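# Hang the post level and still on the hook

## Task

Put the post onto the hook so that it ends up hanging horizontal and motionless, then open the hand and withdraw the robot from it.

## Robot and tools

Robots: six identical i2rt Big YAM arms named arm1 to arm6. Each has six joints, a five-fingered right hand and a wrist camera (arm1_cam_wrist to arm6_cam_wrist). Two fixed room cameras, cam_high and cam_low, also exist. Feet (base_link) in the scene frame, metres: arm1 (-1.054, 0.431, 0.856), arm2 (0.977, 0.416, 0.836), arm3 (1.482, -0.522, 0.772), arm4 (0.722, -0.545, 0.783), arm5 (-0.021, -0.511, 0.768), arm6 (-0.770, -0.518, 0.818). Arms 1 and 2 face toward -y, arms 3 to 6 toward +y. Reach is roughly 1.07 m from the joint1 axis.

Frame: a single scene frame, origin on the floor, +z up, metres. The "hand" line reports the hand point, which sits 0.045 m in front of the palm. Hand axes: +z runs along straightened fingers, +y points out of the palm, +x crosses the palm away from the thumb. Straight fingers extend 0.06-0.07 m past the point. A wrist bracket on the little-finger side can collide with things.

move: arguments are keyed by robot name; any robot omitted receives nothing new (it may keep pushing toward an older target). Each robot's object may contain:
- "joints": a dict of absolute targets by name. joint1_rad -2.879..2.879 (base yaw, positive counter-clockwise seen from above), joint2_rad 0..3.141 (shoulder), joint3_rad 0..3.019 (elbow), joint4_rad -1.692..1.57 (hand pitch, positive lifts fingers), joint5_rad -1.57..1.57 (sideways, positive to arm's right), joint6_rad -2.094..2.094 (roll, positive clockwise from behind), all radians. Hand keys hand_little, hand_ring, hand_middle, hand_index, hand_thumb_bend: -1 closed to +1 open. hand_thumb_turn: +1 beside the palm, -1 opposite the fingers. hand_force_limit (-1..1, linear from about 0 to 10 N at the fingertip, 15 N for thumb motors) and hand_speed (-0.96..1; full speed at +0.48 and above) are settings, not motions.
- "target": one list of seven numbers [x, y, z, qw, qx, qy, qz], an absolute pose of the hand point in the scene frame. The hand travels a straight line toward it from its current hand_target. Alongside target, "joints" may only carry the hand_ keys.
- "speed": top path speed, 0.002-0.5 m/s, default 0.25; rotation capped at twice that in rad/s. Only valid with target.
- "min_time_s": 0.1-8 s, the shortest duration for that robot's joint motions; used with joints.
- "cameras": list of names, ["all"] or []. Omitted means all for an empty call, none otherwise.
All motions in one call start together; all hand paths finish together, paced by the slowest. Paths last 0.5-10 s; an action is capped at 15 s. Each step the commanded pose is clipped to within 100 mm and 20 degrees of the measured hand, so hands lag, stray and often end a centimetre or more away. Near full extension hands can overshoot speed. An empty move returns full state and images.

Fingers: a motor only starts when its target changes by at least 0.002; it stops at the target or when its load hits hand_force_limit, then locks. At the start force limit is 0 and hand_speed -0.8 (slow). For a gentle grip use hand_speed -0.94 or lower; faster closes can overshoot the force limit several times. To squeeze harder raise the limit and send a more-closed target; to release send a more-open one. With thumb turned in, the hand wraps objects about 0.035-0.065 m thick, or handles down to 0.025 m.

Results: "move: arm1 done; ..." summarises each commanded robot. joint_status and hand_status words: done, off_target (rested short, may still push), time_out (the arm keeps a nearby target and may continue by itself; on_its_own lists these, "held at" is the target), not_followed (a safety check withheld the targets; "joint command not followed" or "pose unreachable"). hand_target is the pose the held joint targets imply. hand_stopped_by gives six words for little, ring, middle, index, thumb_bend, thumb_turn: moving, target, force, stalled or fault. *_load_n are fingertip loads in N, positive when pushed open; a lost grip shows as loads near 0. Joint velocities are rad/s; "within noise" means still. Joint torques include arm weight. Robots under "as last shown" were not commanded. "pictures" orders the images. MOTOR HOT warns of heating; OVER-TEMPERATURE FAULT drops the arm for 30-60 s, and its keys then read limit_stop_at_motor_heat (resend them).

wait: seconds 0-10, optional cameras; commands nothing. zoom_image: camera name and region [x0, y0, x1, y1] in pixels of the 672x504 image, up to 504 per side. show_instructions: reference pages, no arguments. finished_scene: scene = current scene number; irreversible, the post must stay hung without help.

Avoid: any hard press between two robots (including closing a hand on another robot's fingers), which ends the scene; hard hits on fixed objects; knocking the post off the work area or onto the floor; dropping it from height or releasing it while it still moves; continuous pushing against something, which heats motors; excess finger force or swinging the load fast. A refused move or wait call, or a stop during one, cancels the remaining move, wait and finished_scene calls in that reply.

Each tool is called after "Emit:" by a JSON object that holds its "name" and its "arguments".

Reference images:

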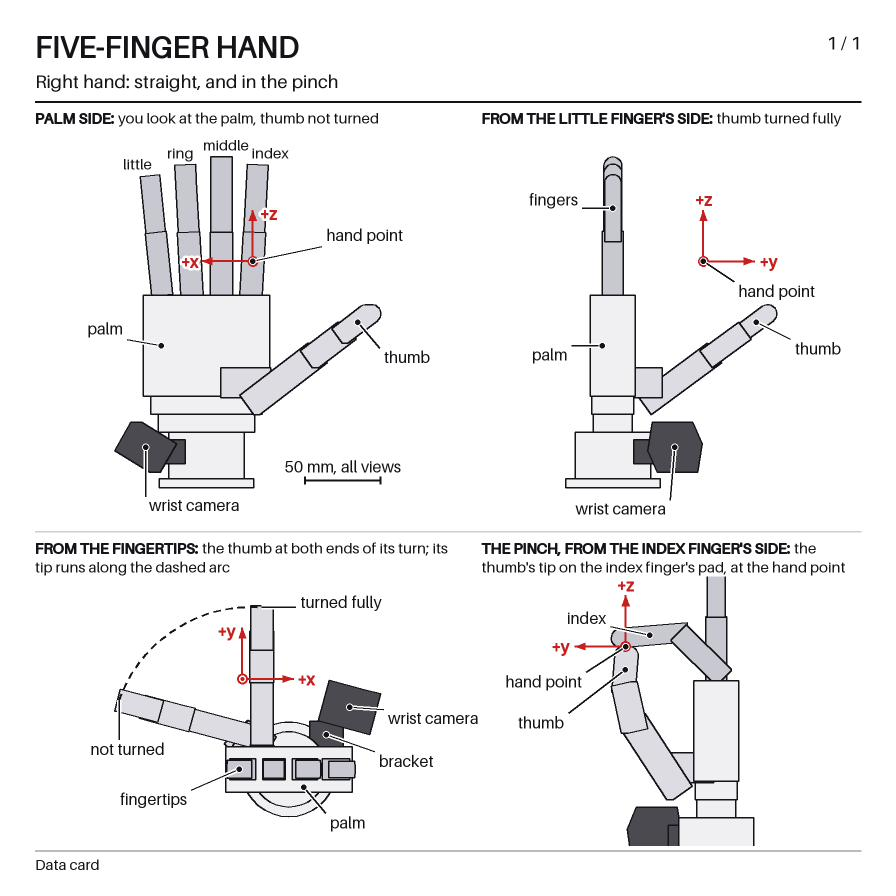

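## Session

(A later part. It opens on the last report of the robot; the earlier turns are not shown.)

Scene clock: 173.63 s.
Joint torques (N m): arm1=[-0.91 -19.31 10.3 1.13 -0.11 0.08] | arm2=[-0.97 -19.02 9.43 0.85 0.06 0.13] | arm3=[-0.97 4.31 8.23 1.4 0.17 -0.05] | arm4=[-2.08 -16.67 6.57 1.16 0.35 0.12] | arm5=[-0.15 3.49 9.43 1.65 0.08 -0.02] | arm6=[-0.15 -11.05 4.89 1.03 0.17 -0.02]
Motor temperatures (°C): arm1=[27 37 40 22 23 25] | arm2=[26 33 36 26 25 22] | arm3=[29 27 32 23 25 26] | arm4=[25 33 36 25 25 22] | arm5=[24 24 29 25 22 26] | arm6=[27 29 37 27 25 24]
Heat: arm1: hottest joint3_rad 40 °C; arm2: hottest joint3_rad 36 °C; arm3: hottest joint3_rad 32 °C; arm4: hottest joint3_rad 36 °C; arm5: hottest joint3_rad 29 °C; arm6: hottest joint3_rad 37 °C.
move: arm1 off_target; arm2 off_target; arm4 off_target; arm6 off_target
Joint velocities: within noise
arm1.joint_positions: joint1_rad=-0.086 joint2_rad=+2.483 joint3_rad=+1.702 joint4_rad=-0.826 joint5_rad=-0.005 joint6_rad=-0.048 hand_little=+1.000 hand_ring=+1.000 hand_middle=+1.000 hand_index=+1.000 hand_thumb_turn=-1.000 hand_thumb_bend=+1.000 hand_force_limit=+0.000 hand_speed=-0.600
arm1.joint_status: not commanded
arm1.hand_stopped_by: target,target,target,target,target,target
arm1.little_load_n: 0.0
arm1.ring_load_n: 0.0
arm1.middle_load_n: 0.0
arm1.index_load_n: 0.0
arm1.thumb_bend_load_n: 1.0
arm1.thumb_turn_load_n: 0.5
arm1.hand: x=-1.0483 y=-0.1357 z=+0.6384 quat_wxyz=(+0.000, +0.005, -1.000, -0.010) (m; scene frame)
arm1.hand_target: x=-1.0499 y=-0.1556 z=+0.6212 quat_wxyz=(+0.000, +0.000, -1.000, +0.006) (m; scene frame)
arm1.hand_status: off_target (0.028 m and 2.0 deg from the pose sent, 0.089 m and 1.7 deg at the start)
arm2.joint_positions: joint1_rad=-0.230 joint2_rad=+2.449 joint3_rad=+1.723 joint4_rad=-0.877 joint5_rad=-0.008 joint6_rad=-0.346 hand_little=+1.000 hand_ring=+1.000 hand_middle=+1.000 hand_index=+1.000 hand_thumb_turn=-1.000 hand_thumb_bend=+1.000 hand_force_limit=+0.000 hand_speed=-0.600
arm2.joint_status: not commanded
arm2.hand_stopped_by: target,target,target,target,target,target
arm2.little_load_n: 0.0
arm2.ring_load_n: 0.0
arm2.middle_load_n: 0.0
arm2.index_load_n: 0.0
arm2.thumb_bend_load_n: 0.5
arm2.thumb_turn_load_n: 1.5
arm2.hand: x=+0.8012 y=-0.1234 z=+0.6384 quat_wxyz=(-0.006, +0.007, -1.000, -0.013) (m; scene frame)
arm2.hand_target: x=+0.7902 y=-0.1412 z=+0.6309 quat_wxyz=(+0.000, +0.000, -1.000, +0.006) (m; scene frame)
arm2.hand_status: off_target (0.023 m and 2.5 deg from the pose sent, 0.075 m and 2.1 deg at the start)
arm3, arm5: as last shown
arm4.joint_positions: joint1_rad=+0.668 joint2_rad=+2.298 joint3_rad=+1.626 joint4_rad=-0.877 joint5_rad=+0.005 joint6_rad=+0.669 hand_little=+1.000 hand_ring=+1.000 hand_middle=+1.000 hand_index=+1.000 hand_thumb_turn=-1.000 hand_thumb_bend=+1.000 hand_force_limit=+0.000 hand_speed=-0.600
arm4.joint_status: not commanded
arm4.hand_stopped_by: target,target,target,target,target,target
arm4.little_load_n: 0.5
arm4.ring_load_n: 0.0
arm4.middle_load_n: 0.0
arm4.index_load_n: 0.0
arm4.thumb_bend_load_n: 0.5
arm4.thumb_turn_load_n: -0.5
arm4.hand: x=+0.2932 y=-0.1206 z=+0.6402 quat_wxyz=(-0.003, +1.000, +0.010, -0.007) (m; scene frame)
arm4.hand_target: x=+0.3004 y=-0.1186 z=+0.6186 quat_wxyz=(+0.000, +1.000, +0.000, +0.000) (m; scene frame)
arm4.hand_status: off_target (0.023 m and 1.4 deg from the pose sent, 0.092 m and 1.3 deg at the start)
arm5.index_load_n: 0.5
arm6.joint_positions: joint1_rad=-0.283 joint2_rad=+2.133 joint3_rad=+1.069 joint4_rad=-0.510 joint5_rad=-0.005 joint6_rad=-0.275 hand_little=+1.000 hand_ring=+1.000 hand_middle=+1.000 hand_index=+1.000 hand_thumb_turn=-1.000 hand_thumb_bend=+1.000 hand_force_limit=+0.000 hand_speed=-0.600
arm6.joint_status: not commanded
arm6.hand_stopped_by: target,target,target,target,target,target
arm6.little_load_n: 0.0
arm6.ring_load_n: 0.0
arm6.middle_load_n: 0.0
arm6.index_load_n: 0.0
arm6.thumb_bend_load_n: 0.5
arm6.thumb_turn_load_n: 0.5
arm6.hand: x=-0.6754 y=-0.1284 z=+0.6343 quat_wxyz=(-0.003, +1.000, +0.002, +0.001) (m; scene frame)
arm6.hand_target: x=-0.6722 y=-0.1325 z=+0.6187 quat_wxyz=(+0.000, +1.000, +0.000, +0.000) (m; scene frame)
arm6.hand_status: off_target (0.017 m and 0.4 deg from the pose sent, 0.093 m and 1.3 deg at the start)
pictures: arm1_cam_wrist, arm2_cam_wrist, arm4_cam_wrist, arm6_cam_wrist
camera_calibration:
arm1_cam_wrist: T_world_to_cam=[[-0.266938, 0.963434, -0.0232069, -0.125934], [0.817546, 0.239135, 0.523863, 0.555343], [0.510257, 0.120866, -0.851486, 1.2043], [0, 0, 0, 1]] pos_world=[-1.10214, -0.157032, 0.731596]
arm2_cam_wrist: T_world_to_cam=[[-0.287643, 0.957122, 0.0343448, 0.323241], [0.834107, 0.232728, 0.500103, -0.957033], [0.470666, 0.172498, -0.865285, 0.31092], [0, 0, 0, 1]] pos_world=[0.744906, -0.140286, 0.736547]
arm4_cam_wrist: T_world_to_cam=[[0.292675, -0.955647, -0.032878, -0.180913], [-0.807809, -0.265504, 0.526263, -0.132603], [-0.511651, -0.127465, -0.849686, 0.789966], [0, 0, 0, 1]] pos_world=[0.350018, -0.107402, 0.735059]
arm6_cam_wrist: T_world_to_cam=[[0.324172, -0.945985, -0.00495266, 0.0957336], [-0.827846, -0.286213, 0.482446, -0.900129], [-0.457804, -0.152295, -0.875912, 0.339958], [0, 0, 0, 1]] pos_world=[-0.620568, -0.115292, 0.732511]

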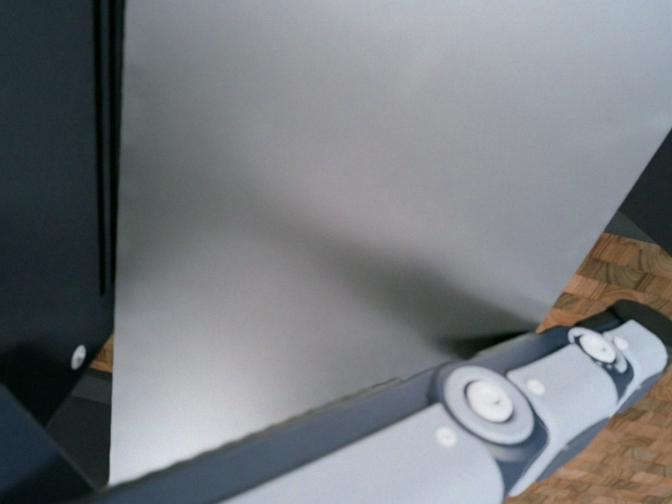

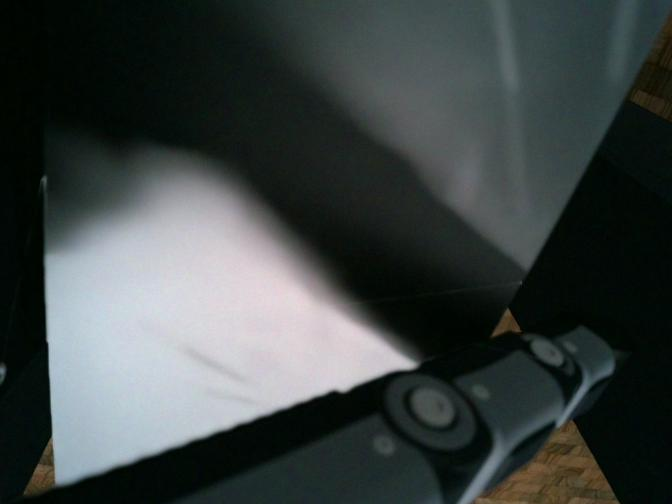

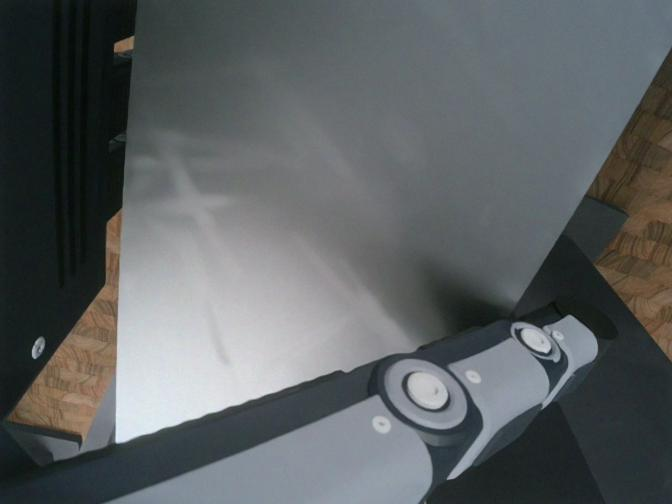

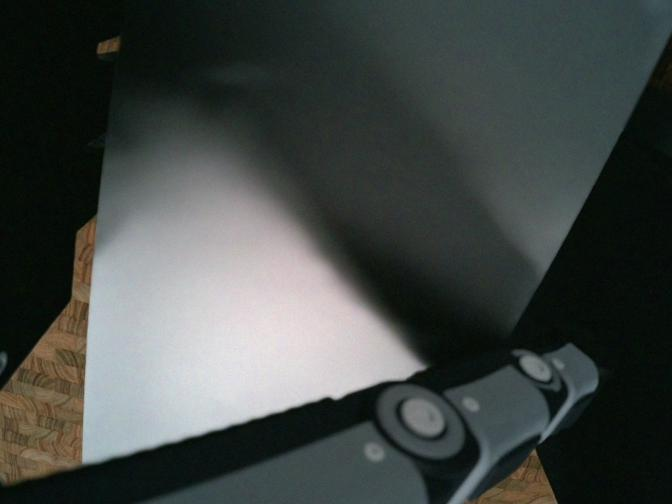

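Emit:
{"name": "move", "arguments": {"arm1": {"target": [-1.05, -0.164, 0.606, 0, 0, 1, -0.010], "speed": 0.1}, "arm2": {"target": [0.788, -0.155, 0.612, 0, 0, 1, -0.012], "speed": 0.1}, "arm4": {"target": [0.304, -0.119, 0.602, 0, 1, 0, 0], "speed": 0.1}, "arm6": {"target": [-0.671, -0.132, 0.603, 0, 1, 0, 0], "speed": 0.1}, "cameras": ["arm2_cam_wrist","cam_low"]}}

Emit:
{"name": "zoom_image", "arguments": {"camera": "cam_low", "region": [160, 240, 300, 340]}}

Emit:
{"name": "zoom_image", "arguments": {"camera": "cam_low", "region": [440, 240, 580, 340]}}

Scene clock: 182.53 s.
Joint torques (N m): arm1=[-0.91 -17.38 11.41 2.06 -0.09 0.09] | arm2=[-0.67 -16.56 11.41 1.99 -0.09 0.12] | arm3=[-1.14 4.19 8.21 1.42 0.17 -0.05] | arm4=[-2.26 -15.44 5.61 1.94 0.56 0.09] | arm5=[-0.38 3.08 9.51 1.51 0.06 0.02] | arm6=[-0.21 -8.88 5.26 1.94 0.17 -0.04]
Motor temperatures (°C): arm1=[27 37 40 22 23 25] | arm2=[26 33 36 26 25 22] | arm3=[29 27 32 23 25 26] | arm4=[25 33 35 25 25 22] | arm5=[24 24 29 25 22 26] | arm6=[27 29 36 27 25 24]
Heat: arm1: hottest joint3_rad 40 °C; arm2: hottest joint3_rad 36 °C; arm3: hottest joint3_rad 32 °C; arm4: hottest joint3_rad 35 °C; arm5: hottest joint3_rad 29 °C; arm6: hottest joint3_rad 36 °C.
move: arm1 off_target; arm2 off_target; arm4 off_target; arm6 off_target
Joint velocities: within noise
arm1.joint_positions: joint1_rad=-0.086 joint2_rad=+2.489 joint3_rad=+1.711 joint4_rad=-0.836 joint5_rad=-0.006 joint6_rad=-0.048 hand_little=+1.000 hand_ring=+1.000 hand_middle=+1.000 hand_index=+1.000 hand_thumb_turn=-1.000 hand_thumb_bend=+1.001 hand_force_limit=+0.000 hand_speed=-0.600
arm1.joint_status: not commanded
arm1.hand_stopped_by: target,target,target,target,target,target
arm1.little_load_n: 0.0
arm1.ring_load_n: 0.0
arm1.middle_load_n: 0.0
arm1.index_load_n: 0.0
arm1.thumb_bend_load_n: 2.0
arm1.thumb_turn_load_n: 1.0
arm1.hand: x=-1.0482 y=-0.1357 z=+0.6378 quat_wxyz=(-0.001, +0.005, -1.000, -0.014) (m; scene frame)
arm1.hand_target: x=-1.0500 y=-0.1608 z=+0.6088 quat_wxyz=(+0.000, +0.000, -1.000, +0.010) (m; scene frame)
arm1.hand_status: off_target (0.043 m and 2.8 deg from the pose sent, 0.043 m and 2.4 deg at the start)
arm2.joint_positions: joint1_rad=-0.230 joint2_rad=+2.463 joint3_rad=+1.744 joint4_rad=-0.899 joint5_rad=-0.008 joint6_rad=-0.342 hand_little=+1.000 hand_ring=+1.000 hand_middle=+1.000 hand_index=+1.000 hand_thumb_turn=-1.000 hand_thumb_bend=+1.001 hand_force_limit=+0.000 hand_speed=-0.600
arm2.joint_status: not commanded
arm2.hand_stopped_by: target,target,target,target,target,target
arm2.little_load_n: 0.0
arm2.ring_load_n: 0.0
arm2.middle_load_n: 0.0
arm2.index_load_n: 0.0
arm2.thumb_bend_load_n: 3.0
arm2.thumb_turn_load_n: 6.5
arm2.hand: x=+0.8009 y=-0.1238 z=+0.6369 quat_wxyz=(-0.009, +0.005, -1.000, -0.021) (m; scene frame)
arm2.hand_target: x=+0.7888 y=-0.1522 z=+0.6148 quat_wxyz=(+0.000, +0.000, -1.000, +0.012) (m; scene frame)
arm2.hand_status: off_target (0.042 m and 3.9 deg from the pose sent, 0.043 m and 3.1 deg at the start)
arm3, arm5: as last shown
arm4.joint_positions: joint1_rad=+0.668 joint2_rad=+2.298 joint3_rad=+1.624 joint4_rad=-0.866 joint5_rad=+0.000 joint6_rad=+0.666 hand_little=+1.000 hand_ring=+1.000 hand_middle=+1.000 hand_index=+1.000 hand_thumb_turn=-1.000 hand_thumb_bend=+1.000 hand_force_limit=+0.000 hand_speed=-0.600
arm4.joint_status: not commanded
arm4.hand_stopped_by: target,target,target,target,target,target
arm4.little_load_n: 0.0
arm4.ring_load_n: 0.0
arm4.middle_load_n: 0.0
arm4.index_load_n: 0.0
arm4.thumb_bend_load_n: 1.5
arm4.thumb_turn_load_n: -1.5
arm4.hand: x=+0.2915 y=-0.1199 z=+0.6398 quat_wxyz=(-0.005, +1.000, +0.011, -0.012) (m; scene frame)
arm4.hand_target: x=+0.3050 y=-0.1207 z=+0.6039 quat_wxyz=(+0.000, +1.000, +0.000, +0.000) (m; scene frame)
arm4.hand_status: off_target (0.040 m and 2.0 deg from the pose sent, 0.040 m and 1.4 deg at the start)
arm5.index_load_n: 0.0
arm6.joint_positions: joint1_rad=-0.283 joint2_rad=+2.135 joint3_rad=+1.069 joint4_rad=-0.507 joint5_rad=-0.005 joint6_rad=-0.275 hand_little=+1.000 hand_ring=+1.000 hand_middle=+1.000 hand_index=+1.000 hand_thumb_turn=-1.000 hand_thumb_bend=+1.000 hand_force_limit=+0.000 hand_speed=-0.600
arm6.joint_status: not commanded
arm6.hand_stopped_by: target,target,target,target,target,target
arm6.little_load_n: 0.0
arm6.ring_load_n: 0.0
arm6.middle_load_n: 0.0
arm6.index_load_n: 0.0
arm6.thumb_bend_load_n: 1.0
arm6.thumb_turn_load_n: 1.0
arm6.hand: x=-0.6752 y=-0.1281 z=+0.6335 quat_wxyz=(-0.003, +1.000, +0.002, +0.001) (m; scene frame)
arm6.hand_target: x=-0.6716 y=-0.1335 z=+0.6052 quat_wxyz=(+0.000, +1.000, +0.000, +0.000) (m; scene frame)
arm6.hand_status: off_target (0.031 m and 0.4 deg from the pose sent, 0.032 m and 0.4 deg at the start)
pictures: arm2_cam_wrist, cam_low
camera_calibration:
arm2_cam_wrist: T_world_to_cam=[[-0.283367, 0.957869, 0.0468029, 0.312285], [0.832758, 0.221565, 0.507368, -0.960828], [0.475622, 0.182747, -0.860458, 0.304096], [0, 0, 0, 1]] pos_world=[0.743994, -0.141815, 0.73454]

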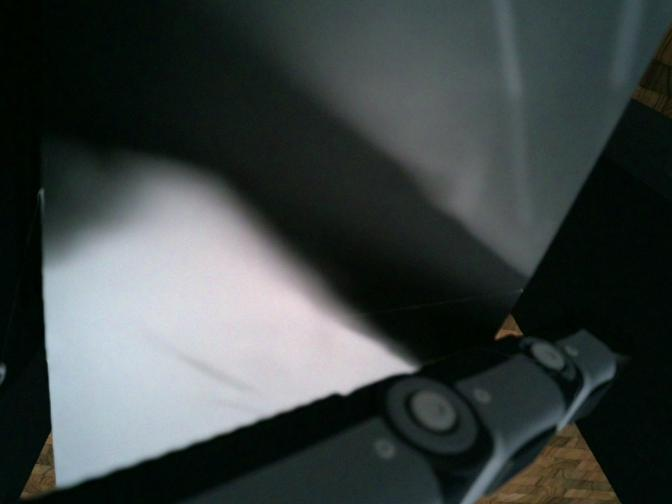

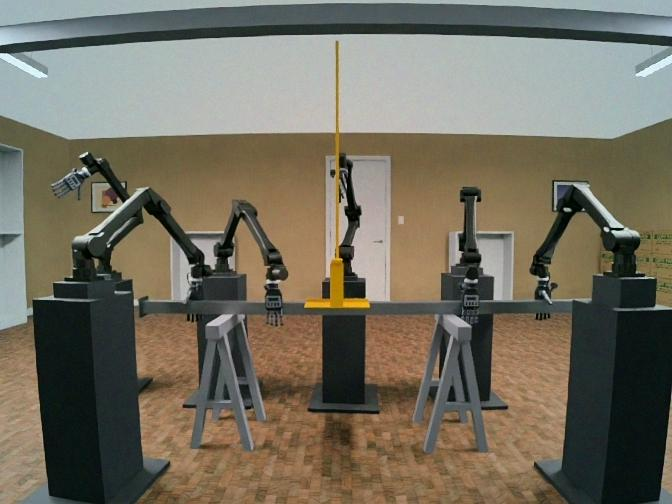

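Scaled by 3.600 from the camera's 672x504 image, which has a finer 960x720 frame.

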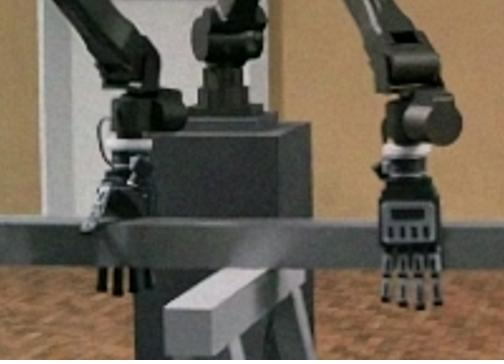

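Scaled by 3.600 from the camera's 672x504 image, which has a finer 960x720 frame.

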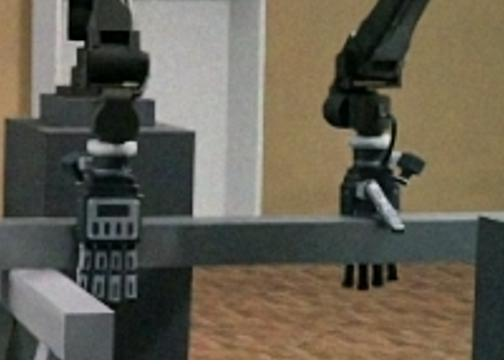

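Emit:
{"name": "move", "arguments": {"arm1": {"target": [-1.05, -0.152, 0.630, 0, 0, 1, -0.006], "speed": 0.1}, "arm2": {"target": [0.792, -0.148, 0.630, 0, 0, 1, -0.004], "speed": 0.1}, "arm4": {"target": [0.300, -0.116, 0.630, 0, 1, 0, 0], "speed": 0.1}, "arm6": {"target": [-0.671, -0.128, 0.627, 0, 1, 0, 0], "speed": 0.1}}}

Emit:
{"name": "move", "arguments": {"arm1": {"joints": {"hand_force_limit": -0.2, "hand_speed": -0.85, "hand_little": -1, "hand_ring": -1, "hand_middle": -1, "hand_index": -1}}, "arm2": {"joints": {"hand_force_limit": -0.2, "hand_speed": -0.85, "hand_little": -1, "hand_ring": -1, "hand_middle": -1, "hand_index": -1}}, "arm4": {"joints": {"hand_force_limit": -0.2, "hand_speed": -0.85, "hand_little": -1, "hand_ring": -1, "hand_middle": -1, "hand_index": -1}}, "arm6": {"joints": {"hand_force_limit": -0.2, "hand_speed": -0.85, "hand_little": -1, "hand_ring": -1, "hand_middle": -1, "hand_index": -1}}, "cameras": ["cam_low"]}}

Emit:
{"name": "zoom_image", "arguments": {"camera": "cam_low", "region": [160, 240, 300, 340]}}

Emit:
{"name": "zoom_image", "arguments": {"camera": "cam_low", "region": [440, 240, 580, 340]}}

Scene clock: 210.27 s.
Joint torques (N m): arm1=[-0.97 -22.01 7.84 1.48 -0.08 0.07] | arm2=[-0.44 -19.31 9.92 1.06 0.06 0.12] | arm3=[-0.91 4.19 8.23 1.4 0.16 -0.06] | arm4=[-2.08 -17.96 7.17 0.21 0.53 0.09] | arm5=[0.03 3.96 9.31 1.78 0.1 0.02] | arm6=[-0.03 -12.16 5.89 0.13 0.17 -0.02]
Motor temperatures (°C): arm1=[27 37 42 22 23 25] | arm2=[26 33 38 26 25 22] | arm3=[29 27 33 23 25 26] | arm4=[25 33 34 25 25 22] | arm5=[24 24 29 25 22 26] | arm6=[27 30 35 27 25 24]
Heat: arm1: hottest joint3_rad 42 °C; arm2: hottest joint3_rad 38 °C; arm3: hottest joint3_rad 33 °C; arm4: hottest joint3_rad 34 °C; arm5: hottest joint3_rad 29 °C; arm6: hottest joint3_rad 35 °C.
move: arm1 off_target; arm2 off_target; arm4 off_target; arm6 done
Joint velocities: within noise
arm1.joint_positions: joint1_rad=-0.086 joint2_rad=+2.489 joint3_rad=+1.711 joint4_rad=-0.837 joint5_rad=-0.006 joint6_rad=-0.048 hand_little=+1.000 hand_ring=+1.000 hand_middle=+1.000 hand_index=+1.000 hand_thumb_turn=-1.000 hand_thumb_bend=+1.001 hand_force_limit=+0.000 hand_speed=-0.600
arm1.joint_status: not commanded
arm1.hand_stopped_by: target,target,target,target,target,target
arm1.little_load_n: 0.0
arm1.ring_load_n: 0.0
arm1.middle_load_n: 0.0
arm1.index_load_n: 0.0
arm1.thumb_bend_load_n: 1.5
arm1.thumb_turn_load_n: 1.0
arm1.hand: x=-1.0482 y=-0.1352 z=+0.6379 quat_wxyz=(-0.001, +0.005, -1.000, -0.015) (m; scene frame)
arm1.hand_target: x=-1.0500 y=-0.1515 z=+0.6308 quat_wxyz=(+0.000, +0.000, -1.000, +0.006) (m; scene frame)
arm1.hand_status: off_target (0.019 m and 2.5 deg from the pose sent, 0.018 m and 2.4 deg at the start)
arm2.joint_positions: joint1_rad=-0.230 joint2_rad=+2.463 joint3_rad=+1.744 joint4_rad=-0.903 joint5_rad=-0.007 joint6_rad=-0.339 hand_little=+1.000 hand_ring=+1.000 hand_middle=+1.000 hand_index=+1.000 hand_thumb_turn=-1.000 hand_thumb_bend=+1.001 hand_force_limit=+0.000 hand_speed=-0.600
arm2.joint_status: not commanded
arm2.hand_stopped_by: target,target,target,target,target,target
arm2.little_load_n: 0.0
arm2.ring_load_n: 0.0
arm2.middle_load_n: 0.0
arm2.index_load_n: -0.5
arm2.thumb_bend_load_n: 2.0
arm2.thumb_turn_load_n: 4.0
arm2.hand: x=+0.8012 y=-0.1229 z=+0.6372 quat_wxyz=(-0.009, +0.004, -1.000, -0.022) (m; scene frame)
arm2.hand_target: x=+0.7924 y=-0.1469 z=+0.6313 quat_wxyz=(+0.000, +0.000, -1.000, +0.004) (m; scene frame)
arm2.hand_status: off_target (0.028 m and 3.2 deg from the pose sent, 0.027 m and 3.0 deg at the start)
arm3, arm5: as last shown
arm4.joint_positions: joint1_rad=+0.668 joint2_rad=+2.297 joint3_rad=+1.624 joint4_rad=-0.872 joint5_rad=+0.000 joint6_rad=+0.671 hand_little=+1.000 hand_ring=+1.000 hand_middle=+1.000 hand_index=+1.000 hand_thumb_turn=-1.000 hand_thumb_bend=+1.000 hand_force_limit=+0.000 hand_speed=-0.600
arm4.joint_status: not commanded
arm4.hand_stopped_by: target,target,target,target,target,target
arm4.little_load_n: 0.0
arm4.ring_load_n: 0.0
arm4.middle_load_n: 0.0
arm4.index_load_n: 0.0
arm4.thumb_bend_load_n: 0.0
arm4.thumb_turn_load_n: 0.5
arm4.hand: x=+0.2921 y=-0.1205 z=+0.6405 quat_wxyz=(-0.004, +1.000, +0.009, -0.010) (m; scene frame)
arm4.hand_target: x=+0.3000 y=-0.1163 z=+0.6303 quat_wxyz=(+0.000, +1.000, +0.000, +0.000) (m; scene frame)
arm4.hand_status: off_target (0.014 m and 1.6 deg from the pose sent, 0.013 m and 1.9 deg at the start)
arm6.joint_positions: joint1_rad=-0.283 joint2_rad=+2.135 joint3_rad=+1.069 joint4_rad=-0.510 joint5_rad=-0.005 joint6_rad=-0.275 hand_little=+1.000 hand_ring=+1.000 hand_middle=+1.000 hand_index=+1.000 hand_thumb_turn=-1.000 hand_thumb_bend=+1.000 hand_force_limit=+0.000 hand_speed=-0.600
arm6.joint_status: not commanded
arm6.hand_stopped_by: target,target,target,target,target,target
arm6.little_load_n: 0.0
arm6.ring_load_n: 0.0
arm6.middle_load_n: 0.0
arm6.index_load_n: 0.0
arm6.thumb_bend_load_n: 1.0
arm6.thumb_turn_load_n: 0.0
arm6.hand: x=-0.6754 y=-0.1288 z=+0.6338 quat_wxyz=(-0.002, +1.000, +0.002, +0.000) (m; scene frame)
arm6.hand_target: x=-0.6710 y=-0.1282 z=+0.6271 quat_wxyz=(+0.000, +1.000, +0.000, +0.000) (m; scene frame)
arm6.hand_status: done (0.008 m and 0.3 deg from the pose sent, 0.008 m and 0.4 deg at the start)
pictures: none

Scene clock: 215.30 s.
Joint torques (N m): arm1=[-1.03 -22.07 7.84 1.28 0.11 0.15] | arm2=[-0.44 -19.43 9.03 0.95 0.01 0.11] | arm3=[-1.08 4.25 8.2 1.37 0.16 -0.04] | arm4=[-2.37 -18.08 7.2 0.2 0.47 0.06] | arm5=[-0.15 3.96 9.25 1.42 0.12 0] | arm6=[-0.03 -12.16 5.78 0.1 0.31 0.08]
Motor temperatures (°C): arm1=[27 37 41 22 23 25] | arm2=[26 33 38 26 25 22] | arm3=[29 27 33 23 25 26] | arm4=[25 33 34 25 25 22] | arm5=[24 24 29 25 22 26] | arm6=[27 30 35 27 25 24]
Heat: arm1: hottest joint3_rad 41 °C; arm2: hottest joint3_rad 38 °C; arm3: hottest joint3_rad 33 °C; arm4: hottest joint3_rad 34 °C; arm5: hottest joint3_rad 29 °C; arm6: hottest joint3_rad 35 °C.
move: arm1 off_target; arm2 off_target; arm4 off_target; arm6 off_target
Joint velocities: within noise
arm1.joint_positions: joint1_rad=-0.086 joint2_rad=+2.488 joint3_rad=+1.711 joint4_rad=-0.834 joint5_rad=-0.011 joint6_rad=-0.056 hand_little=+0.321 hand_ring=+0.364 hand_middle=+0.405 hand_index=+0.446 hand_thumb_turn=-1.000 hand_thumb_bend=+1.001 hand_force_limit=-0.200 hand_speed=-0.850
arm1.joint_status: hand_little off_target (ended at +0.321, target -1.000); hand_ring off_target (ended at +0.364, target -1.000); hand_middle off_target (ended at +0.405, target -1.000); hand_index off_target (ended at +0.446, target -1.000); the others done
arm1.hand_stopped_by: force,force,force,force,target,target
arm1.little_load_n: 5.0
arm1.ring_load_n: 2.0
arm1.middle_load_n: 1.0
arm1.index_load_n: 0.5
arm1.thumb_bend_load_n: 3.0
arm1.thumb_turn_load_n: 6.0
arm1.hand: x=-1.0478 y=-0.1363 z=+0.6382 quat_wxyz=(-0.003, +0.009, -1.000, -0.012) (m; scene frame)
arm1.hand_target: x=-1.0500 y=-0.1515 z=+0.6307 quat_wxyz=(+0.000, +0.000, -1.000, +0.006) (m; scene frame)
arm1.hand_status: not commanded
arm2.joint_positions: joint1_rad=-0.230 joint2_rad=+2.462 joint3_rad=+1.755 joint4_rad=-0.900 joint5_rad=-0.006 joint6_rad=-0.338 hand_little=+0.265 hand_ring=+0.293 hand_middle=+0.307 hand_index=+0.335 hand_thumb_turn=-1.000 hand_thumb_bend=+1.001 hand_force_limit=-0.200 hand_speed=-0.850
arm2.joint_status: hand_little off_target (ended at +0.265, target -1.000); hand_ring off_target (ended at +0.293, target -1.000); hand_middle off_target (ended at +0.307, target -1.000); hand_index off_target (ended at +0.335, target -1.000); the others done
arm2.hand_stopped_by: force,force,force,force,target,target
arm2.little_load_n: 4.5
arm2.ring_load_n: 4.5
arm2.middle_load_n: 3.5
arm2.index_load_n: 1.5
arm2.thumb_bend_load_n: 5.5
arm2.thumb_turn_load_n: 6.0
arm2.hand: x=+0.7989 y=-0.1290 z=+0.6395 quat_wxyz=(-0.006, +0.003, -1.000, -0.016) (m; scene frame)
arm2.hand_target: x=+0.7924 y=-0.1469 z=+0.6313 quat_wxyz=(+0.000, +0.000, -1.000, +0.004) (m; scene frame)
arm2.hand_status: not commanded
arm3, arm5: as last shown
arm3.thumb_turn_load_n: 0.5
arm4.joint_positions: joint1_rad=+0.668 joint2_rad=+2.297 joint3_rad=+1.624 joint4_rad=-0.872 joint5_rad=+0.001 joint6_rad=+0.674 hand_little=+0.321 hand_ring=+0.348 hand_middle=+0.362 hand_index=+0.377 hand_thumb_turn=-1.000 hand_thumb_bend=+1.001 hand_force_limit=-0.200 hand_speed=-0.850
arm4.joint_status: hand_little off_target (ended at +0.321, target -1.000); hand_ring off_target (ended at +0.348, target -1.000); hand_middle off_target (ended at +0.362, target -1.000); hand_index off_target (ended at +0.377, target -1.000); the others done
arm4.hand_stopped_by: force,force,force,force,target,target
arm4.little_load_n: 5.0
arm4.ring_load_n: 3.0
arm4.middle_load_n: 1.5
arm4.index_load_n: 1.5
arm4.thumb_bend_load_n: 2.5
arm4.thumb_turn_load_n: 4.5
arm4.hand: x=+0.2922 y=-0.1204 z=+0.6405 quat_wxyz=(-0.004, +1.000, +0.008, -0.009) (m; scene frame)
arm4.hand_target: x=+0.3000 y=-0.1162 z=+0.6303 quat_wxyz=(+0.000, +1.000, +0.000, +0.000) (m; scene frame)
arm4.hand_status: not commanded
arm6.joint_positions: joint1_rad=-0.283 joint2_rad=+2.135 joint3_rad=+1.071 joint4_rad=-0.511 joint5_rad=-0.009 joint6_rad=-0.286 hand_little=+0.363 hand_ring=+0.363 hand_middle=+0.350 hand_index=+0.350 hand_thumb_turn=-1.000 hand_thumb_bend=+1.001 hand_force_limit=-0.200 hand_speed=-0.850
arm6.joint_status: hand_little off_target (ended at +0.363, target -1.000); hand_ring off_target (ended at +0.363, target -1.000); hand_middle off_target (ended at +0.350, target -1.000); hand_index off_target (ended at +0.350, target -1.000); the others done
arm6.hand_stopped_by: force,force,force,force,target,target
arm6.little_load_n: 2.5
arm6.ring_load_n: 2.5
arm6.middle_load_n: 5.0
arm6.index_load_n: 4.0
arm6.thumb_bend_load_n: 3.5
arm6.thumb_turn_load_n: 3.0
arm6.hand: x=-0.6752 y=-0.1284 z=+0.6340 quat_wxyz=(-0.003, +1.000, +0.007, -0.001) (m; scene frame)
arm6.hand_target: x=-0.6710 y=-0.1282 z=+0.6271 quat_wxyz=(+0.000, +1.000, +0.000, +0.000) (m; scene frame)
arm6.hand_status: not commanded
pictures: cam_low

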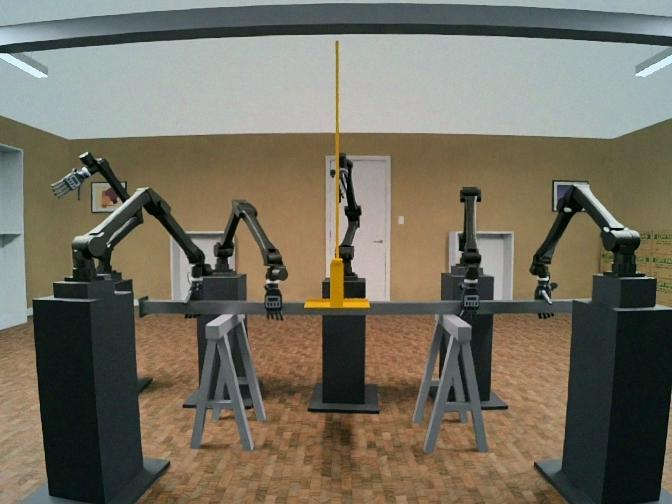

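Scaled by 3.600 from the camera's 672x504 image, which has a finer 960x720 frame.

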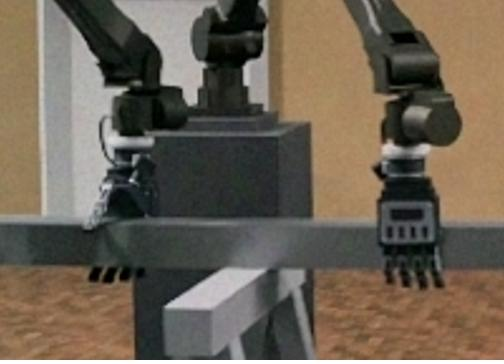

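Scaled by 3.600 from the camera's 672x504 image, which has a finer 960x720 frame.

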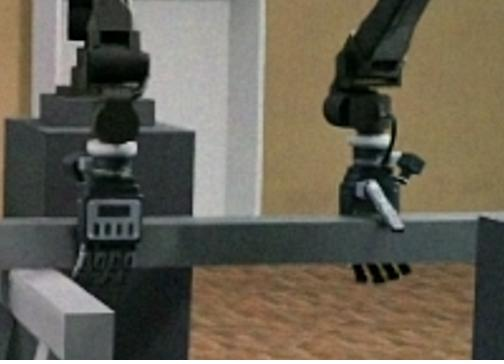

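Emit:
{"name": "move", "arguments": {"arm1": {"joints": {"hand_force_limit": 0.2, "hand_speed": -0.85, "hand_little": -0.99, "hand_ring": -0.99, "hand_middle": -0.99, "hand_index": -0.99}}, "arm2": {"joints": {"hand_force_limit": 0.2, "hand_speed": -0.85, "hand_little": -0.99, "hand_ring": -0.99, "hand_middle": -0.99, "hand_index": -0.99}}, "arm4": {"joints": {"hand_force_limit": 0.2, "hand_speed": -0.85, "hand_little": -0.99, "hand_ring": -0.99, "hand_middle": -0.99, "hand_index": -0.99}}, "arm6": {"joints": {"hand_force_limit": 0.2, "hand_speed": -0.85, "hand_little": -0.99, "hand_ring": -0.99, "hand_middle": -0.99, "hand_index": -0.99}}}}

Scene clock: 247.53 s.
Joint torques (N m): arm1=[-0.91 -21.95 7.86 1.13 0.27 0.14] | arm2=[-0.44 -19.43 8.98 0.95 0.01 0.11] | arm3=[-1.08 4.13 8.2 1.39 0.17 -0.07] | arm4=[-2.14 -18.08 7.16 0.23 0.49 0.06] | arm5=[-0.79 2.84 9.33 1.69 0.13 -0.03] | arm6=[-0.03 -12.34 5.71 0.1 0.37 0.13]
Motor temperatures (°C): arm1=[27 38 39 22 23 25] | arm2=[26 33 37 26 25 22] | arm3=[28 27 33 23 25 26] | arm4=[25 35 33 25 25 22] | arm5=[24 24 29 25 22 26] | arm6=[27 31 35 27 25 24]
Heat: arm1: hottest joint3_rad 39 °C; arm2: hottest joint3_rad 37 °C; arm3: hottest joint3_rad 33 °C; arm4: hottest joint2_rad 35 °C; arm5: hottest joint3_rad 29 °C; arm6: hottest joint3_rad 35 °C.
move: arm1 off_target; arm2 off_target; arm4 off_target; arm6 off_target
Joint velocities: within noise
arm1.joint_positions: joint1_rad=-0.086 joint2_rad=+2.488 joint3_rad=+1.711 joint4_rad=-0.829 joint5_rad=-0.015 joint6_rad=-0.055 hand_little=+0.296 hand_ring=+0.312 hand_middle=+0.325 hand_index=+0.352 hand_thumb_turn=-1.000 hand_thumb_bend=+1.002 hand_force_limit=+0.200 hand_speed=-0.850
arm1.joint_status: hand_little off_target (ended at +0.296, target -0.990); hand_ring off_target (ended at +0.312, target -0.990); hand_middle off_target (ended at +0.325, target -0.990); hand_index off_target (ended at +0.352, target -0.990); the others done
arm1.hand_stopped_by: force,force,force,force,target,target
arm1.little_load_n: 1.5
arm1.ring_load_n: 4.0
arm1.middle_load_n: 6.0
arm1.index_load_n: 7.5
arm1.thumb_bend_load_n: 7.0
arm1.thumb_turn_load_n: 4.5
arm1.hand: x=-1.0471 y=-0.1376 z=+0.6380 quat_wxyz=(-0.005, +0.008, -1.000, -0.010) (m; scene frame)
arm1.hand_target: x=-1.0502 y=-0.1515 z=+0.6307 quat_wxyz=(+0.000, +0.000, -1.000, +0.006) (m; scene frame)
arm1.hand_status: not commanded
arm2.joint_positions: joint1_rad=-0.230 joint2_rad=+2.463 joint3_rad=+1.756 joint4_rad=-0.899 joint5_rad=-0.006 joint6_rad=-0.338 hand_little=+0.240 hand_ring=+0.281 hand_middle=+0.282 hand_index=+0.297 hand_thumb_turn=-1.000 hand_thumb_bend=+1.001 hand_force_limit=+0.200 hand_speed=-0.850
arm2.joint_status: hand_little off_target (ended at +0.240, target -0.990); hand_ring off_target (ended at +0.281, target -0.990); hand_middle off_target (ended at +0.282, target -0.990); hand_index off_target (ended at +0.297, target -0.990); the others done
arm2.hand_stopped_by: force,force,force,force,target,target
arm2.little_load_n: 6.5
arm2.ring_load_n: 2.5
arm2.middle_load_n: 5.5
arm2.index_load_n: 7.0
arm2.thumb_bend_load_n: 8.0
arm2.thumb_turn_load_n: 6.0
arm2.hand: x=+0.7987 y=-0.1294 z=+0.6392 quat_wxyz=(-0.006, +0.003, -1.000, -0.016) (m; scene frame)
arm2.hand_target: x=+0.7923 y=-0.1470 z=+0.6314 quat_wxyz=(+0.000, +0.000, -1.000, +0.004) (m; scene frame)
arm2.hand_status: not commanded
arm3, arm5: as last shown
arm3.thumb_turn_load_n: 0.0
arm4.joint_positions: joint1_rad=+0.668 joint2_rad=+2.297 joint3_rad=+1.624 joint4_rad=-0.872 joint5_rad=+0.001 joint6_rad=+0.673 hand_little=+0.309 hand_ring=+0.323 hand_middle=+0.324 hand_index=+0.339 hand_thumb_turn=-1.000 hand_thumb_bend=+1.001 hand_force_limit=+0.200 hand_speed=-0.850
arm4.joint_status: hand_little off_target (ended at +0.309, target -0.990); hand_ring off_target (ended at +0.323, target -0.990); hand_middle off_target (ended at +0.324, target -0.990); hand_index off_target (ended at +0.339, target -0.990); the others done
arm4.hand_stopped_by: force,force,force,force,target,target
arm4.little_load_n: 2.5
arm4.ring_load_n: 4.5
arm4.middle_load_n: 8.5
arm4.index_load_n: 7.5
arm4.thumb_bend_load_n: 5.0
arm4.thumb_turn_load_n: 4.5
arm4.hand: x=+0.2923 y=-0.1203 z=+0.6405 quat_wxyz=(-0.004, +1.000, +0.008, -0.009) (m; scene frame)
arm4.hand_target: x=+0.3001 y=-0.1161 z=+0.6303 quat_wxyz=(+0.000, +1.000, +0.000, +0.000) (m; scene frame)
arm4.hand_status: not commanded
arm6.joint_positions: joint1_rad=-0.283 joint2_rad=+2.135 joint3_rad=+1.071 joint4_rad=-0.511 joint5_rad=-0.011 joint6_rad=-0.292 hand_little=+0.324 hand_ring=+0.325 hand_middle=+0.339 hand_index=+0.326 hand_thumb_turn=-1.000 hand_thumb_bend=+1.001 hand_force_limit=+0.200 hand_speed=-0.850
arm6.joint_status: hand_little off_target (ended at +0.324, target -0.990); hand_ring off_target (ended at +0.325, target -0.990); hand_middle off_target (ended at +0.339, target -0.990); hand_index off_target (ended at +0.326, target -0.990); the others done
arm6.hand_stopped_by: force,force,force,force,target,target
arm6.little_load_n: 7.0
arm6.ring_load_n: 8.0
arm6.middle_load_n: 2.5
arm6.index_load_n: 7.5
arm6.thumb_bend_load_n: 5.5
arm6.thumb_turn_load_n: 7.0
arm6.hand: x=-0.6752 y=-0.1284 z=+0.6340 quat_wxyz=(-0.003, +1.000, +0.010, -0.002) (m; scene frame)
arm6.hand_target: x=-0.6711 y=-0.1282 z=+0.6271 quat_wxyz=(+0.000, +1.000, +0.000, +0.000) (m; scene frame)
arm6.hand_status: not commanded
pictures: none

Emit:
{"name": "move", "arguments": {"arm1": {"joints": {"joint2_rad": 2.237, "joint3_rad": 1.761, "joint4_rad": -0.879}, "min_time_s": 4}, "arm2": {"joints": {"joint2_rad": 2.195, "joint3_rad": 1.806, "joint4_rad": -0.947}, "min_time_s": 4}, "arm4": {"joints": {"joint2_rad": 2.005, "joint3_rad": 1.714, "joint4_rad": -0.924}, "min_time_s": 4}, "arm6": {"joints": {"joint2_rad": 1.88, "joint3_rad": 1.126, "joint4_rad": -0.579}, "min_time_s": 4}, "cameras": ["cam_low"]}}

Scene clock: 279.13 s.
Joint torques (N m): arm1=[-0.85 -21.3 8.42 0.24 -0.01 0.09] | arm2=[-0.97 -21.48 7.57 0.14 0.18 0.15] | arm3=[-1.03 4.25 8.24 1.35 0.17 -0.05] | arm4=[-0.26 -18.55 10.8 0.64 -0.09 0.12] | arm5=[-0.56 3.49 9.52 1.59 0.12 0.03] | arm6=[0.03 -14.15 9.74 -0.12 0.23 0.1]
Motor temperatures (°C): arm1=[27 40 39 22 23 25] | arm2=[25 35 36 26 25 22] | arm3=[28 27 33 23 25 26] | arm4=[25 35 34 25 25 22] | arm5=[24 24 29 25 22 26] | arm6=[27 31 35 26 25 24]
Heat: arm1: hottest joint2_rad 40 °C; arm2: hottest joint3_rad 36 °C; arm3: hottest joint3_rad 33 °C; arm4: hottest joint2_rad 35 °C; arm5: hottest joint3_rad 29 °C; arm6: hottest joint3_rad 35 °C.
move: arm1 done; arm2 done; arm4 done; arm6 done
Joint velocities: within noise
arm1.joint_positions: joint1_rad=-0.086 joint2_rad=+2.211 joint3_rad=+1.757 joint4_rad=-0.870 joint5_rad=-0.008 joint6_rad=-0.050 hand_little=+0.296 hand_ring=+0.311 hand_middle=+0.324 hand_index=+0.352 hand_thumb_turn=-1.000 hand_thumb_bend=+1.000 hand_force_limit=+0.200 hand_speed=-0.850
arm1.joint_status: all done
arm1.hand_stopped_by: force,force,force,force,target,target
arm1.little_load_n: 0.0
arm1.ring_load_n: 0.0
arm1.middle_load_n: 0.0
arm1.index_load_n: 0.0
arm1.thumb_bend_load_n: 0.0
arm1.thumb_turn_load_n: 0.5
arm1.hand: x=-1.0502 y=-0.2214 z=+0.8171 quat_wxyz=(+0.005, +0.007, -0.991, +0.130) (m; scene frame)
arm1.hand_target: x=-1.0517 y=-0.2164 z=+0.8019 quat_wxyz=(+0.004, +0.001, -0.993, +0.115) (m; scene frame)
arm1.hand_status: not commanded
arm2.joint_positions: joint1_rad=-0.224 joint2_rad=+2.199 joint3_rad=+1.808 joint4_rad=-0.941 joint5_rad=-0.011 joint6_rad=-0.343 hand_little=+0.239 hand_ring=+0.281 hand_middle=+0.282 hand_index=+0.297 hand_thumb_turn=-1.000 hand_thumb_bend=+1.000 hand_force_limit=+0.200 hand_speed=-0.850
arm2.joint_status: all done
arm2.hand_stopped_by: force,force,force,force,target,target
arm2.little_load_n: 0.0
arm2.ring_load_n: 0.0
arm2.middle_load_n: 0.0
arm2.index_load_n: 0.0
arm2.thumb_bend_load_n: -0.5
arm2.thumb_turn_load_n: 0.0
arm2.hand: x=+0.7794 y=-0.2042 z=+0.8127 quat_wxyz=(+0.037, +0.010, -0.993, +0.115) (m; scene frame)
arm2.hand_target: x=+0.7747 y=-0.2009 z=+0.8147 quat_wxyz=(+0.037, +0.001, -0.993, +0.112) (m; scene frame)
arm2.hand_status: not commanded
arm3.joint_positions: joint1_rad=-0.416 joint2_rad=+0.627 joint3_rad=+1.448 joint4_rad=-1.499 joint5_rad=+0.285 joint6_rad=-1.412 hand_little=+1.000 hand_ring=+1.000 hand_middle=+1.000 hand_index=+1.000 hand_thumb_turn=+1.000 hand_thumb_bend=+1.000 hand_force_limit=+0.000 hand_speed=-0.800
arm3.joint_status: not commanded
arm3.hand_stopped_by: target,target,target,target,target,target
arm3.little_load_n: 0.0
arm3.ring_load_n: 0.0
arm3.middle_load_n: 0.0
arm3.index_load_n: 0.0
arm3.thumb_bend_load_n: 0.0
arm3.thumb_turn_load_n: 0.0
arm3.hand: x=+1.6364 y=-0.3784 z=+1.2743 quat_wxyz=(-0.174, +0.794, +0.415, +0.409) (m; scene frame)
arm3.hand_target: x=+1.6359 y=-0.3795 z=+1.2823 quat_wxyz=(-0.181, +0.790, +0.411, +0.416) (m; scene frame)
arm3.hand_status: not commanded
arm4.joint_positions: joint1_rad=+0.646 joint2_rad=+2.004 joint3_rad=+1.682 joint4_rad=-0.915 joint5_rad=+0.014 joint6_rad=+0.668 hand_little=+0.309 hand_ring=+0.323 hand_middle=+0.324 hand_index=+0.338 hand_thumb_turn=-1.000 hand_thumb_bend=+1.000 hand_force_limit=+0.200 hand_speed=-0.850
arm4.joint_status: all done
arm4.hand_stopped_by: force,force,force,force,target,target
arm4.little_load_n: 0.0
arm4.ring_load_n: 0.0
arm4.middle_load_n: 0.0
arm4.index_load_n: 0.0
arm4.thumb_bend_load_n: 0.0
arm4.thumb_turn_load_n: 0.0
arm4.hand: x=+0.2646 y=-0.0564 z=+0.8392 quat_wxyz=(-0.128, +0.987, -0.003, -0.099) (m; scene frame)
arm4.hand_target: x=+0.2526 y=-0.0536 z=+0.8521 quat_wxyz=(-0.134, +0.985, -0.002, -0.108) (m; scene frame)
arm4.hand_status: not commanded
arm5.joint_positions: joint1_rad=-0.157 joint2_rad=+0.547 joint3_rad=+1.356 joint4_rad=-1.409 joint5_rad=-0.144 joint6_rad=-1.387 hand_little=+1.000 hand_ring=+1.000 hand_middle=+1.000 hand_index=+1.000 hand_thumb_turn=+1.000 hand_thumb_bend=+1.000 hand_force_limit=+0.000 hand_speed=-0.800
arm5.joint_status: not commanded
arm5.hand_stopped_by: target,target,target,target,target,target
arm5.little_load_n: 0.0
arm5.ring_load_n: 0.0
arm5.middle_load_n: 0.0
arm5.index_load_n: 0.0
arm5.thumb_bend_load_n: 0.0
arm5.thumb_turn_load_n: 0.0
arm5.hand: x=+0.0467 y=-0.3232 z=+1.2416 quat_wxyz=(-0.368, +0.717, +0.513, +0.294) (m; scene frame)
arm5.hand_target: x=+0.0464 y=-0.3243 z=+1.2509 quat_wxyz=(-0.375, +0.713, +0.511, +0.301) (m; scene frame)
arm5.hand_status: not commanded
arm6.joint_positions: joint1_rad=-0.285 joint2_rad=+1.894 joint3_rad=+1.098 joint4_rad=-0.567 joint5_rad=-0.007 joint6_rad=-0.290 hand_little=+0.324 hand_ring=+0.325 hand_middle=+0.338 hand_index=+0.325 hand_thumb_turn=-1.000 hand_thumb_bend=+1.000 hand_force_limit=+0.200 hand_speed=-0.850
arm6.joint_status: all done
arm6.hand_stopped_by: force,force,force,force,target,target
arm6.little_load_n: 0.0
arm6.ring_load_n: 0.0
arm6.middle_load_n: 0.0
arm6.index_load_n: 0.0
arm6.thumb_bend_load_n: 0.0
arm6.thumb_turn_load_n: 0.0
arm6.hand: x=-0.6574 y=-0.0673 z=+0.7412 quat_wxyz=(-0.104, +0.994, +0.009, +0.029) (m; scene frame)
arm6.hand_target: x=-0.6504 y=-0.0539 z=+0.7552 quat_wxyz=(-0.118, +0.992, +0.001, +0.034) (m; scene frame)
arm6.hand_status: not commanded
pictures: cam_low

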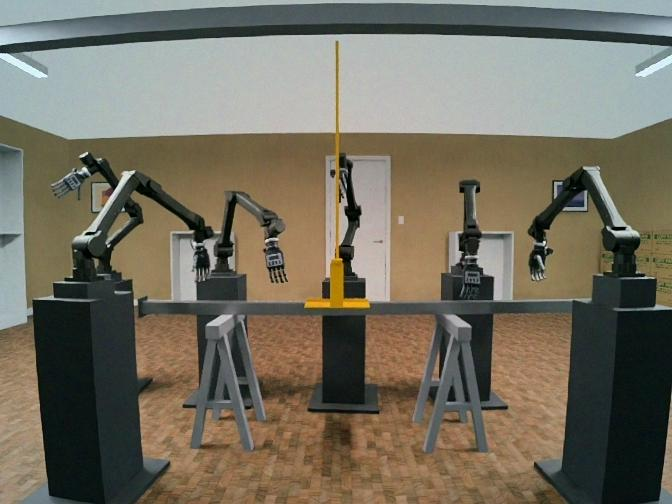

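Emit:
{"name": "move", "arguments": {"arm1": {"target": [-1.05, -0.149, 0.76, 0, 0, 1, -0.004], "speed": 0.2, "joints": {"hand_speed": -0.4, "hand_little": 1, "hand_ring": 1, "hand_middle": 1, "hand_index": 1}}, "arm2": {"target": [0.792, -0.144, 0.76, 0, 0, 1, -0.006], "speed": 0.2, "joints": {"hand_speed": -0.4, "hand_little": 1, "hand_ring": 1, "hand_middle": 1, "hand_index": 1}}, "arm4": {"target": [0.30, -0.114, 0.76, 0, 1, 0, 0], "speed": 0.2, "joints": {"hand_speed": -0.4, "hand_little": 1, "hand_ring": 1, "hand_middle": 1, "hand_index": 1}}, "arm6": {"target": [-0.672, -0.122, 0.76, -0.004, 1, 0, 0], "speed": 0.2, "joints": {"hand_speed": -0.4, "hand_little": 1, "hand_ring": 1, "hand_middle": 1, "hand_index": 1}}, "cameras": ["arm1_cam_wrist","arm2_cam_wrist","arm4_cam_wrist","arm6_cam_wrist","cam_low"]}}

Scene clock: 608.93 s.
Joint torques (N m): arm1=[-1.03 -20.48 7.05 -0.18 0 0.08] | arm2=[-1.2 -20.31 6.52 -0.24 0.13 0.13] | arm3=[-1.03 4.13 8.2 1.37 0.17 -0.06] | arm4=[-0.32 -17.14 7.99 0.12 -0.06 0.1] | arm5=[-1.08 3.49 9.57 1.59 0.13 -0.03] | arm6=[0.26 -13.74 7.39 -0.51 0.13 0.11]
Motor temperatures (°C): arm1=[27 42 39 22 23 25] | arm2=[25 35 33 26 25 22] | arm3=[28 26 33 23 25 26] | arm4=[25 34 40 24 25 22] | arm5=[24 24 30 25 22 26] | arm6=[27 30 37 26 25 24]
Heat: arm1: hottest joint2_rad 42 °C; arm2: hottest joint2_rad 35 °C; arm3: hottest joint3_rad 33 °C; arm4: hottest joint3_rad 40 °C; arm5: hottest joint3_rad 30 °C; arm6: hottest joint3_rad 37 °C.
move: arm1 off_target; arm2 off_target; arm4 off_target; arm6 done
Joint velocities: within noise
arm1.joint_positions: joint1_rad=-0.086 joint2_rad=+2.255 joint3_rad=+1.710 joint4_rad=-0.990 joint5_rad=-0.007 joint6_rad=-0.050 hand_little=+1.000 hand_ring=+1.000 hand_middle=+1.000 hand_index=+1.000 hand_thumb_turn=-1.000 hand_thumb_bend=+1.000 hand_force_limit=+0.200 hand_speed=-0.400
arm1.joint_status: all done
arm1.hand_stopped_by: target,target,target,target,target,target
arm1.little_load_n: 0.5
arm1.ring_load_n: 0.0
arm1.middle_load_n: 0.0
arm1.index_load_n: 0.0
arm1.thumb_bend_load_n: -0.5
arm1.thumb_turn_load_n: 0.0
arm1.hand: x=-1.0482 y=-0.1591 z=+0.7782 quat_wxyz=(+0.000, +0.006, -1.000, +0.026) (m; scene frame)
arm1.hand_target: x=-1.0499 y=-0.1486 z=+0.7605 quat_wxyz=(+0.000, +0.000, -1.000, +0.004) (m; scene frame)
arm1.hand_status: off_target (0.021 m and 2.6 deg from the pose sent, 0.092 m and 14.6 deg at the start)
arm2.joint_positions: joint1_rad=-0.224 joint2_rad=+2.264 joint3_rad=+1.780 joint4_rad=-1.052 joint5_rad=-0.011 joint6_rad=-0.343 hand_little=+1.000 hand_ring=+1.000 hand_middle=+1.000 hand_index=+1.000 hand_thumb_turn=-1.000 hand_thumb_bend=+1.000 hand_force_limit=+0.200 hand_speed=-0.400
arm2.joint_status: all done
arm2.hand_stopped_by: target,target,target,target,target,target
arm2.little_load_n: 0.0
arm2.ring_load_n: 0.0
arm2.middle_load_n: 0.0
arm2.index_load_n: 0.0
arm2.thumb_bend_load_n: 0.0
arm2.thumb_turn_load_n: 0.0
arm2.hand: x=+0.7962 y=-0.1529 z=+0.7682 quat_wxyz=(+0.004, +0.009, -1.000, +0.019) (m; scene frame)
arm2.hand_target: x=+0.7922 y=-0.1440 z=+0.7601 quat_wxyz=(+0.000, +0.000, -1.000, +0.006) (m; scene frame)
arm2.hand_status: off_target (0.013 m and 1.8 deg from the pose sent, 0.081 m and 13.2 deg at the start)
arm3, arm5: as last shown
arm4.joint_positions: joint1_rad=+0.646 joint2_rad=+2.111 joint3_rad=+1.682 joint4_rad=-1.108 joint5_rad=+0.014 joint6_rad=+0.669 hand_little=+1.000 hand_ring=+1.000 hand_middle=+1.000 hand_index=+1.000 hand_thumb_turn=-1.000 hand_thumb_bend=+1.000 hand_force_limit=+0.200 hand_speed=-0.400
arm4.joint_status: all done
arm4.hand_stopped_by: target,target,target,target,target,target
arm4.little_load_n: 0.0
arm4.ring_load_n: 0.0
arm4.middle_load_n: 0.0
arm4.index_load_n: 0.0
arm4.thumb_bend_load_n: 0.0
arm4.thumb_turn_load_n: 0.0
arm4.hand: x=+0.3034 y=-0.1068 z=+0.7704 quat_wxyz=(-0.011, +1.000, -0.001, -0.007) (m; scene frame)
arm4.hand_target: x=+0.3002 y=-0.1142 z=+0.7601 quat_wxyz=(+0.000, +1.000, +0.000, +0.000) (m; scene frame)
arm4.hand_status: off_target (0.013 m and 1.5 deg from the pose sent, 0.104 m and 18.6 deg at the start)
arm6.joint_positions: joint1_rad=-0.285 joint2_rad=+1.888 joint3_rad=+1.098 joint4_rad=-0.792 joint5_rad=-0.007 joint6_rad=-0.286 hand_little=+1.000 hand_ring=+1.000 hand_middle=+1.000 hand_index=+1.000 hand_thumb_turn=-1.000 hand_thumb_bend=+1.000 hand_force_limit=+0.200 hand_speed=-0.400
arm6.joint_status: all done
arm6.hand_stopped_by: target,target,target,target,target,target
arm6.little_load_n: 0.0
arm6.ring_load_n: 0.0
arm6.middle_load_n: 0.0
arm6.index_load_n: 0.0
arm6.thumb_bend_load_n: 0.0
arm6.thumb_turn_load_n: 0.0
arm6.hand: x=-0.6739 y=-0.1253 z=+0.7518 quat_wxyz=(+0.001, +1.000, +0.007, -0.001) (m; scene frame)
arm6.hand_target: x=-0.6720 y=-0.1220 z=+0.7600 quat_wxyz=(-0.004, +1.000, +0.000, +0.000) (m; scene frame)
arm6.hand_status: done (0.009 m and 1.0 deg from the pose sent, 0.060 m and 12.0 deg at the start)
pictures: arm1_cam_wrist, arm2_cam_wrist, arm4_cam_wrist, arm6_cam_wrist, cam_low
camera_calibration:
arm1_cam_wrist: T_world_to_cam=[[-0.268497, 0.958846, -0.0923272, -0.0486733], [0.817553, 0.277517, 0.50457, 0.508673], [0.509427, 0.0599932, -0.85842, 1.32089], [0, 0, 0, 1]] pos_world=[-1.10183, -0.17374, 0.872726]
arm2_cam_wrist: T_world_to_cam=[[-0.290418, 0.956659, -0.0214516, 0.390633], [0.842529, 0.26627, 0.468237, -0.988009], [0.453655, 0.117911, -0.883342, 0.449739], [0, 0, 0, 1]] pos_world=[0.741847, -0.163655, 0.868276]
arm4_cam_wrist: T_world_to_cam=[[0.271992, -0.96116, -0.0468135, -0.150047], [-0.813569, -0.255663, 0.522247, -0.183321], [-0.513932, -0.103961, -0.851508, 0.912075], [0, 0, 0, 1]] pos_world=[0.360412, -0.0962672, 0.865354]
arm6_cam_wrist: T_world_to_cam=[[0.332792, -0.943, 0.000747296, 0.100708], [-0.823459, -0.290218, 0.487533, -0.956025], [-0.459527, -0.162862, -0.873104, 0.439578], [0, 0, 0, 1]] pos_world=[-0.618764, -0.110898, 0.849816]

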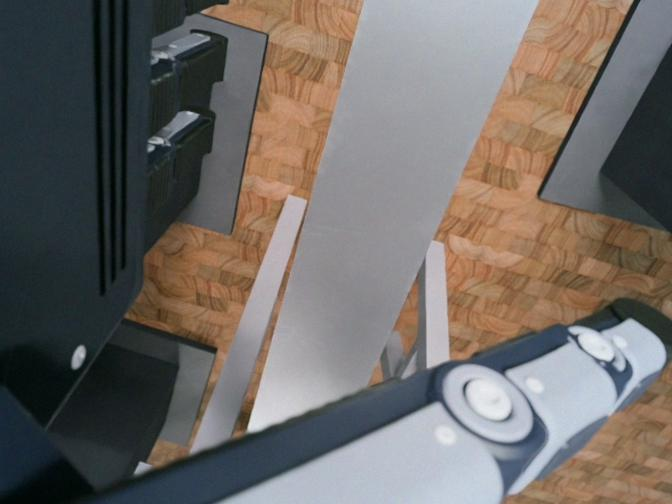

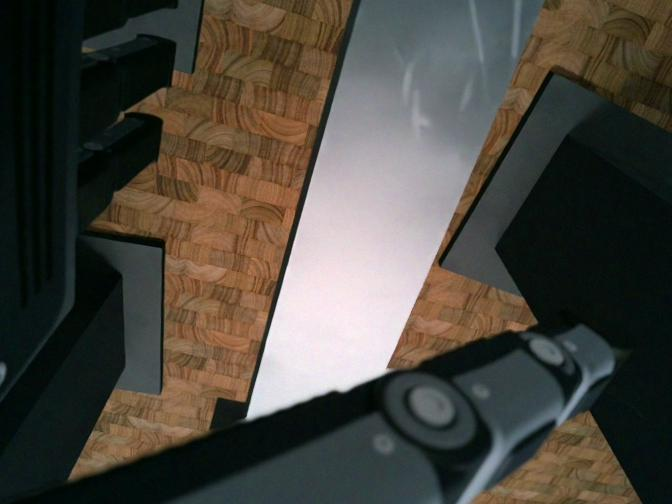

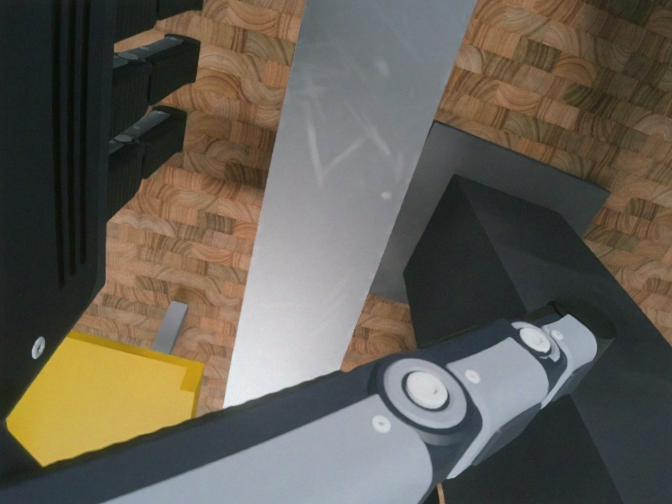

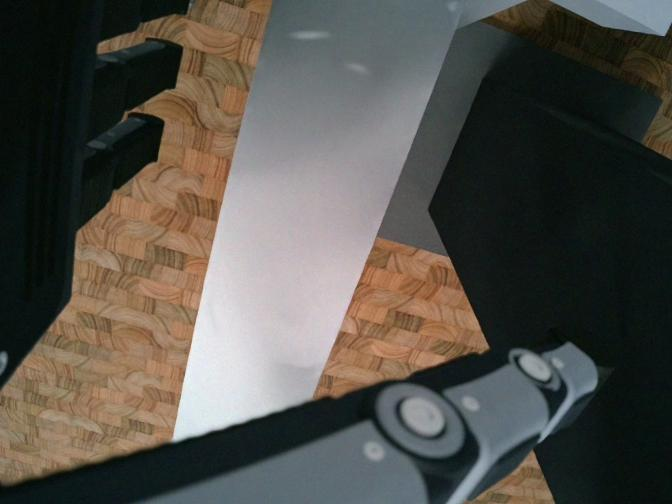

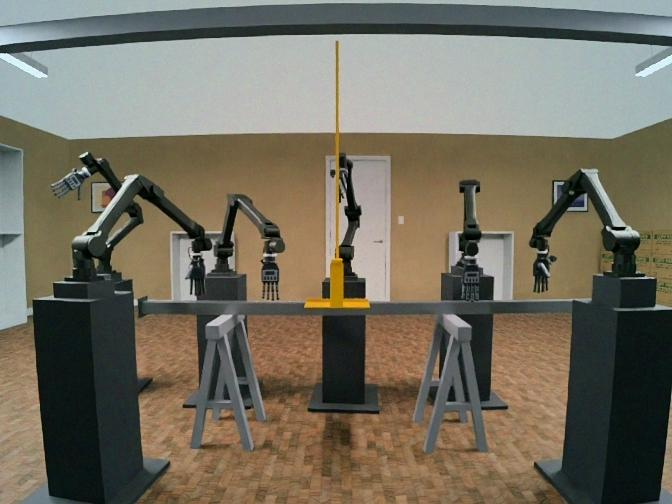

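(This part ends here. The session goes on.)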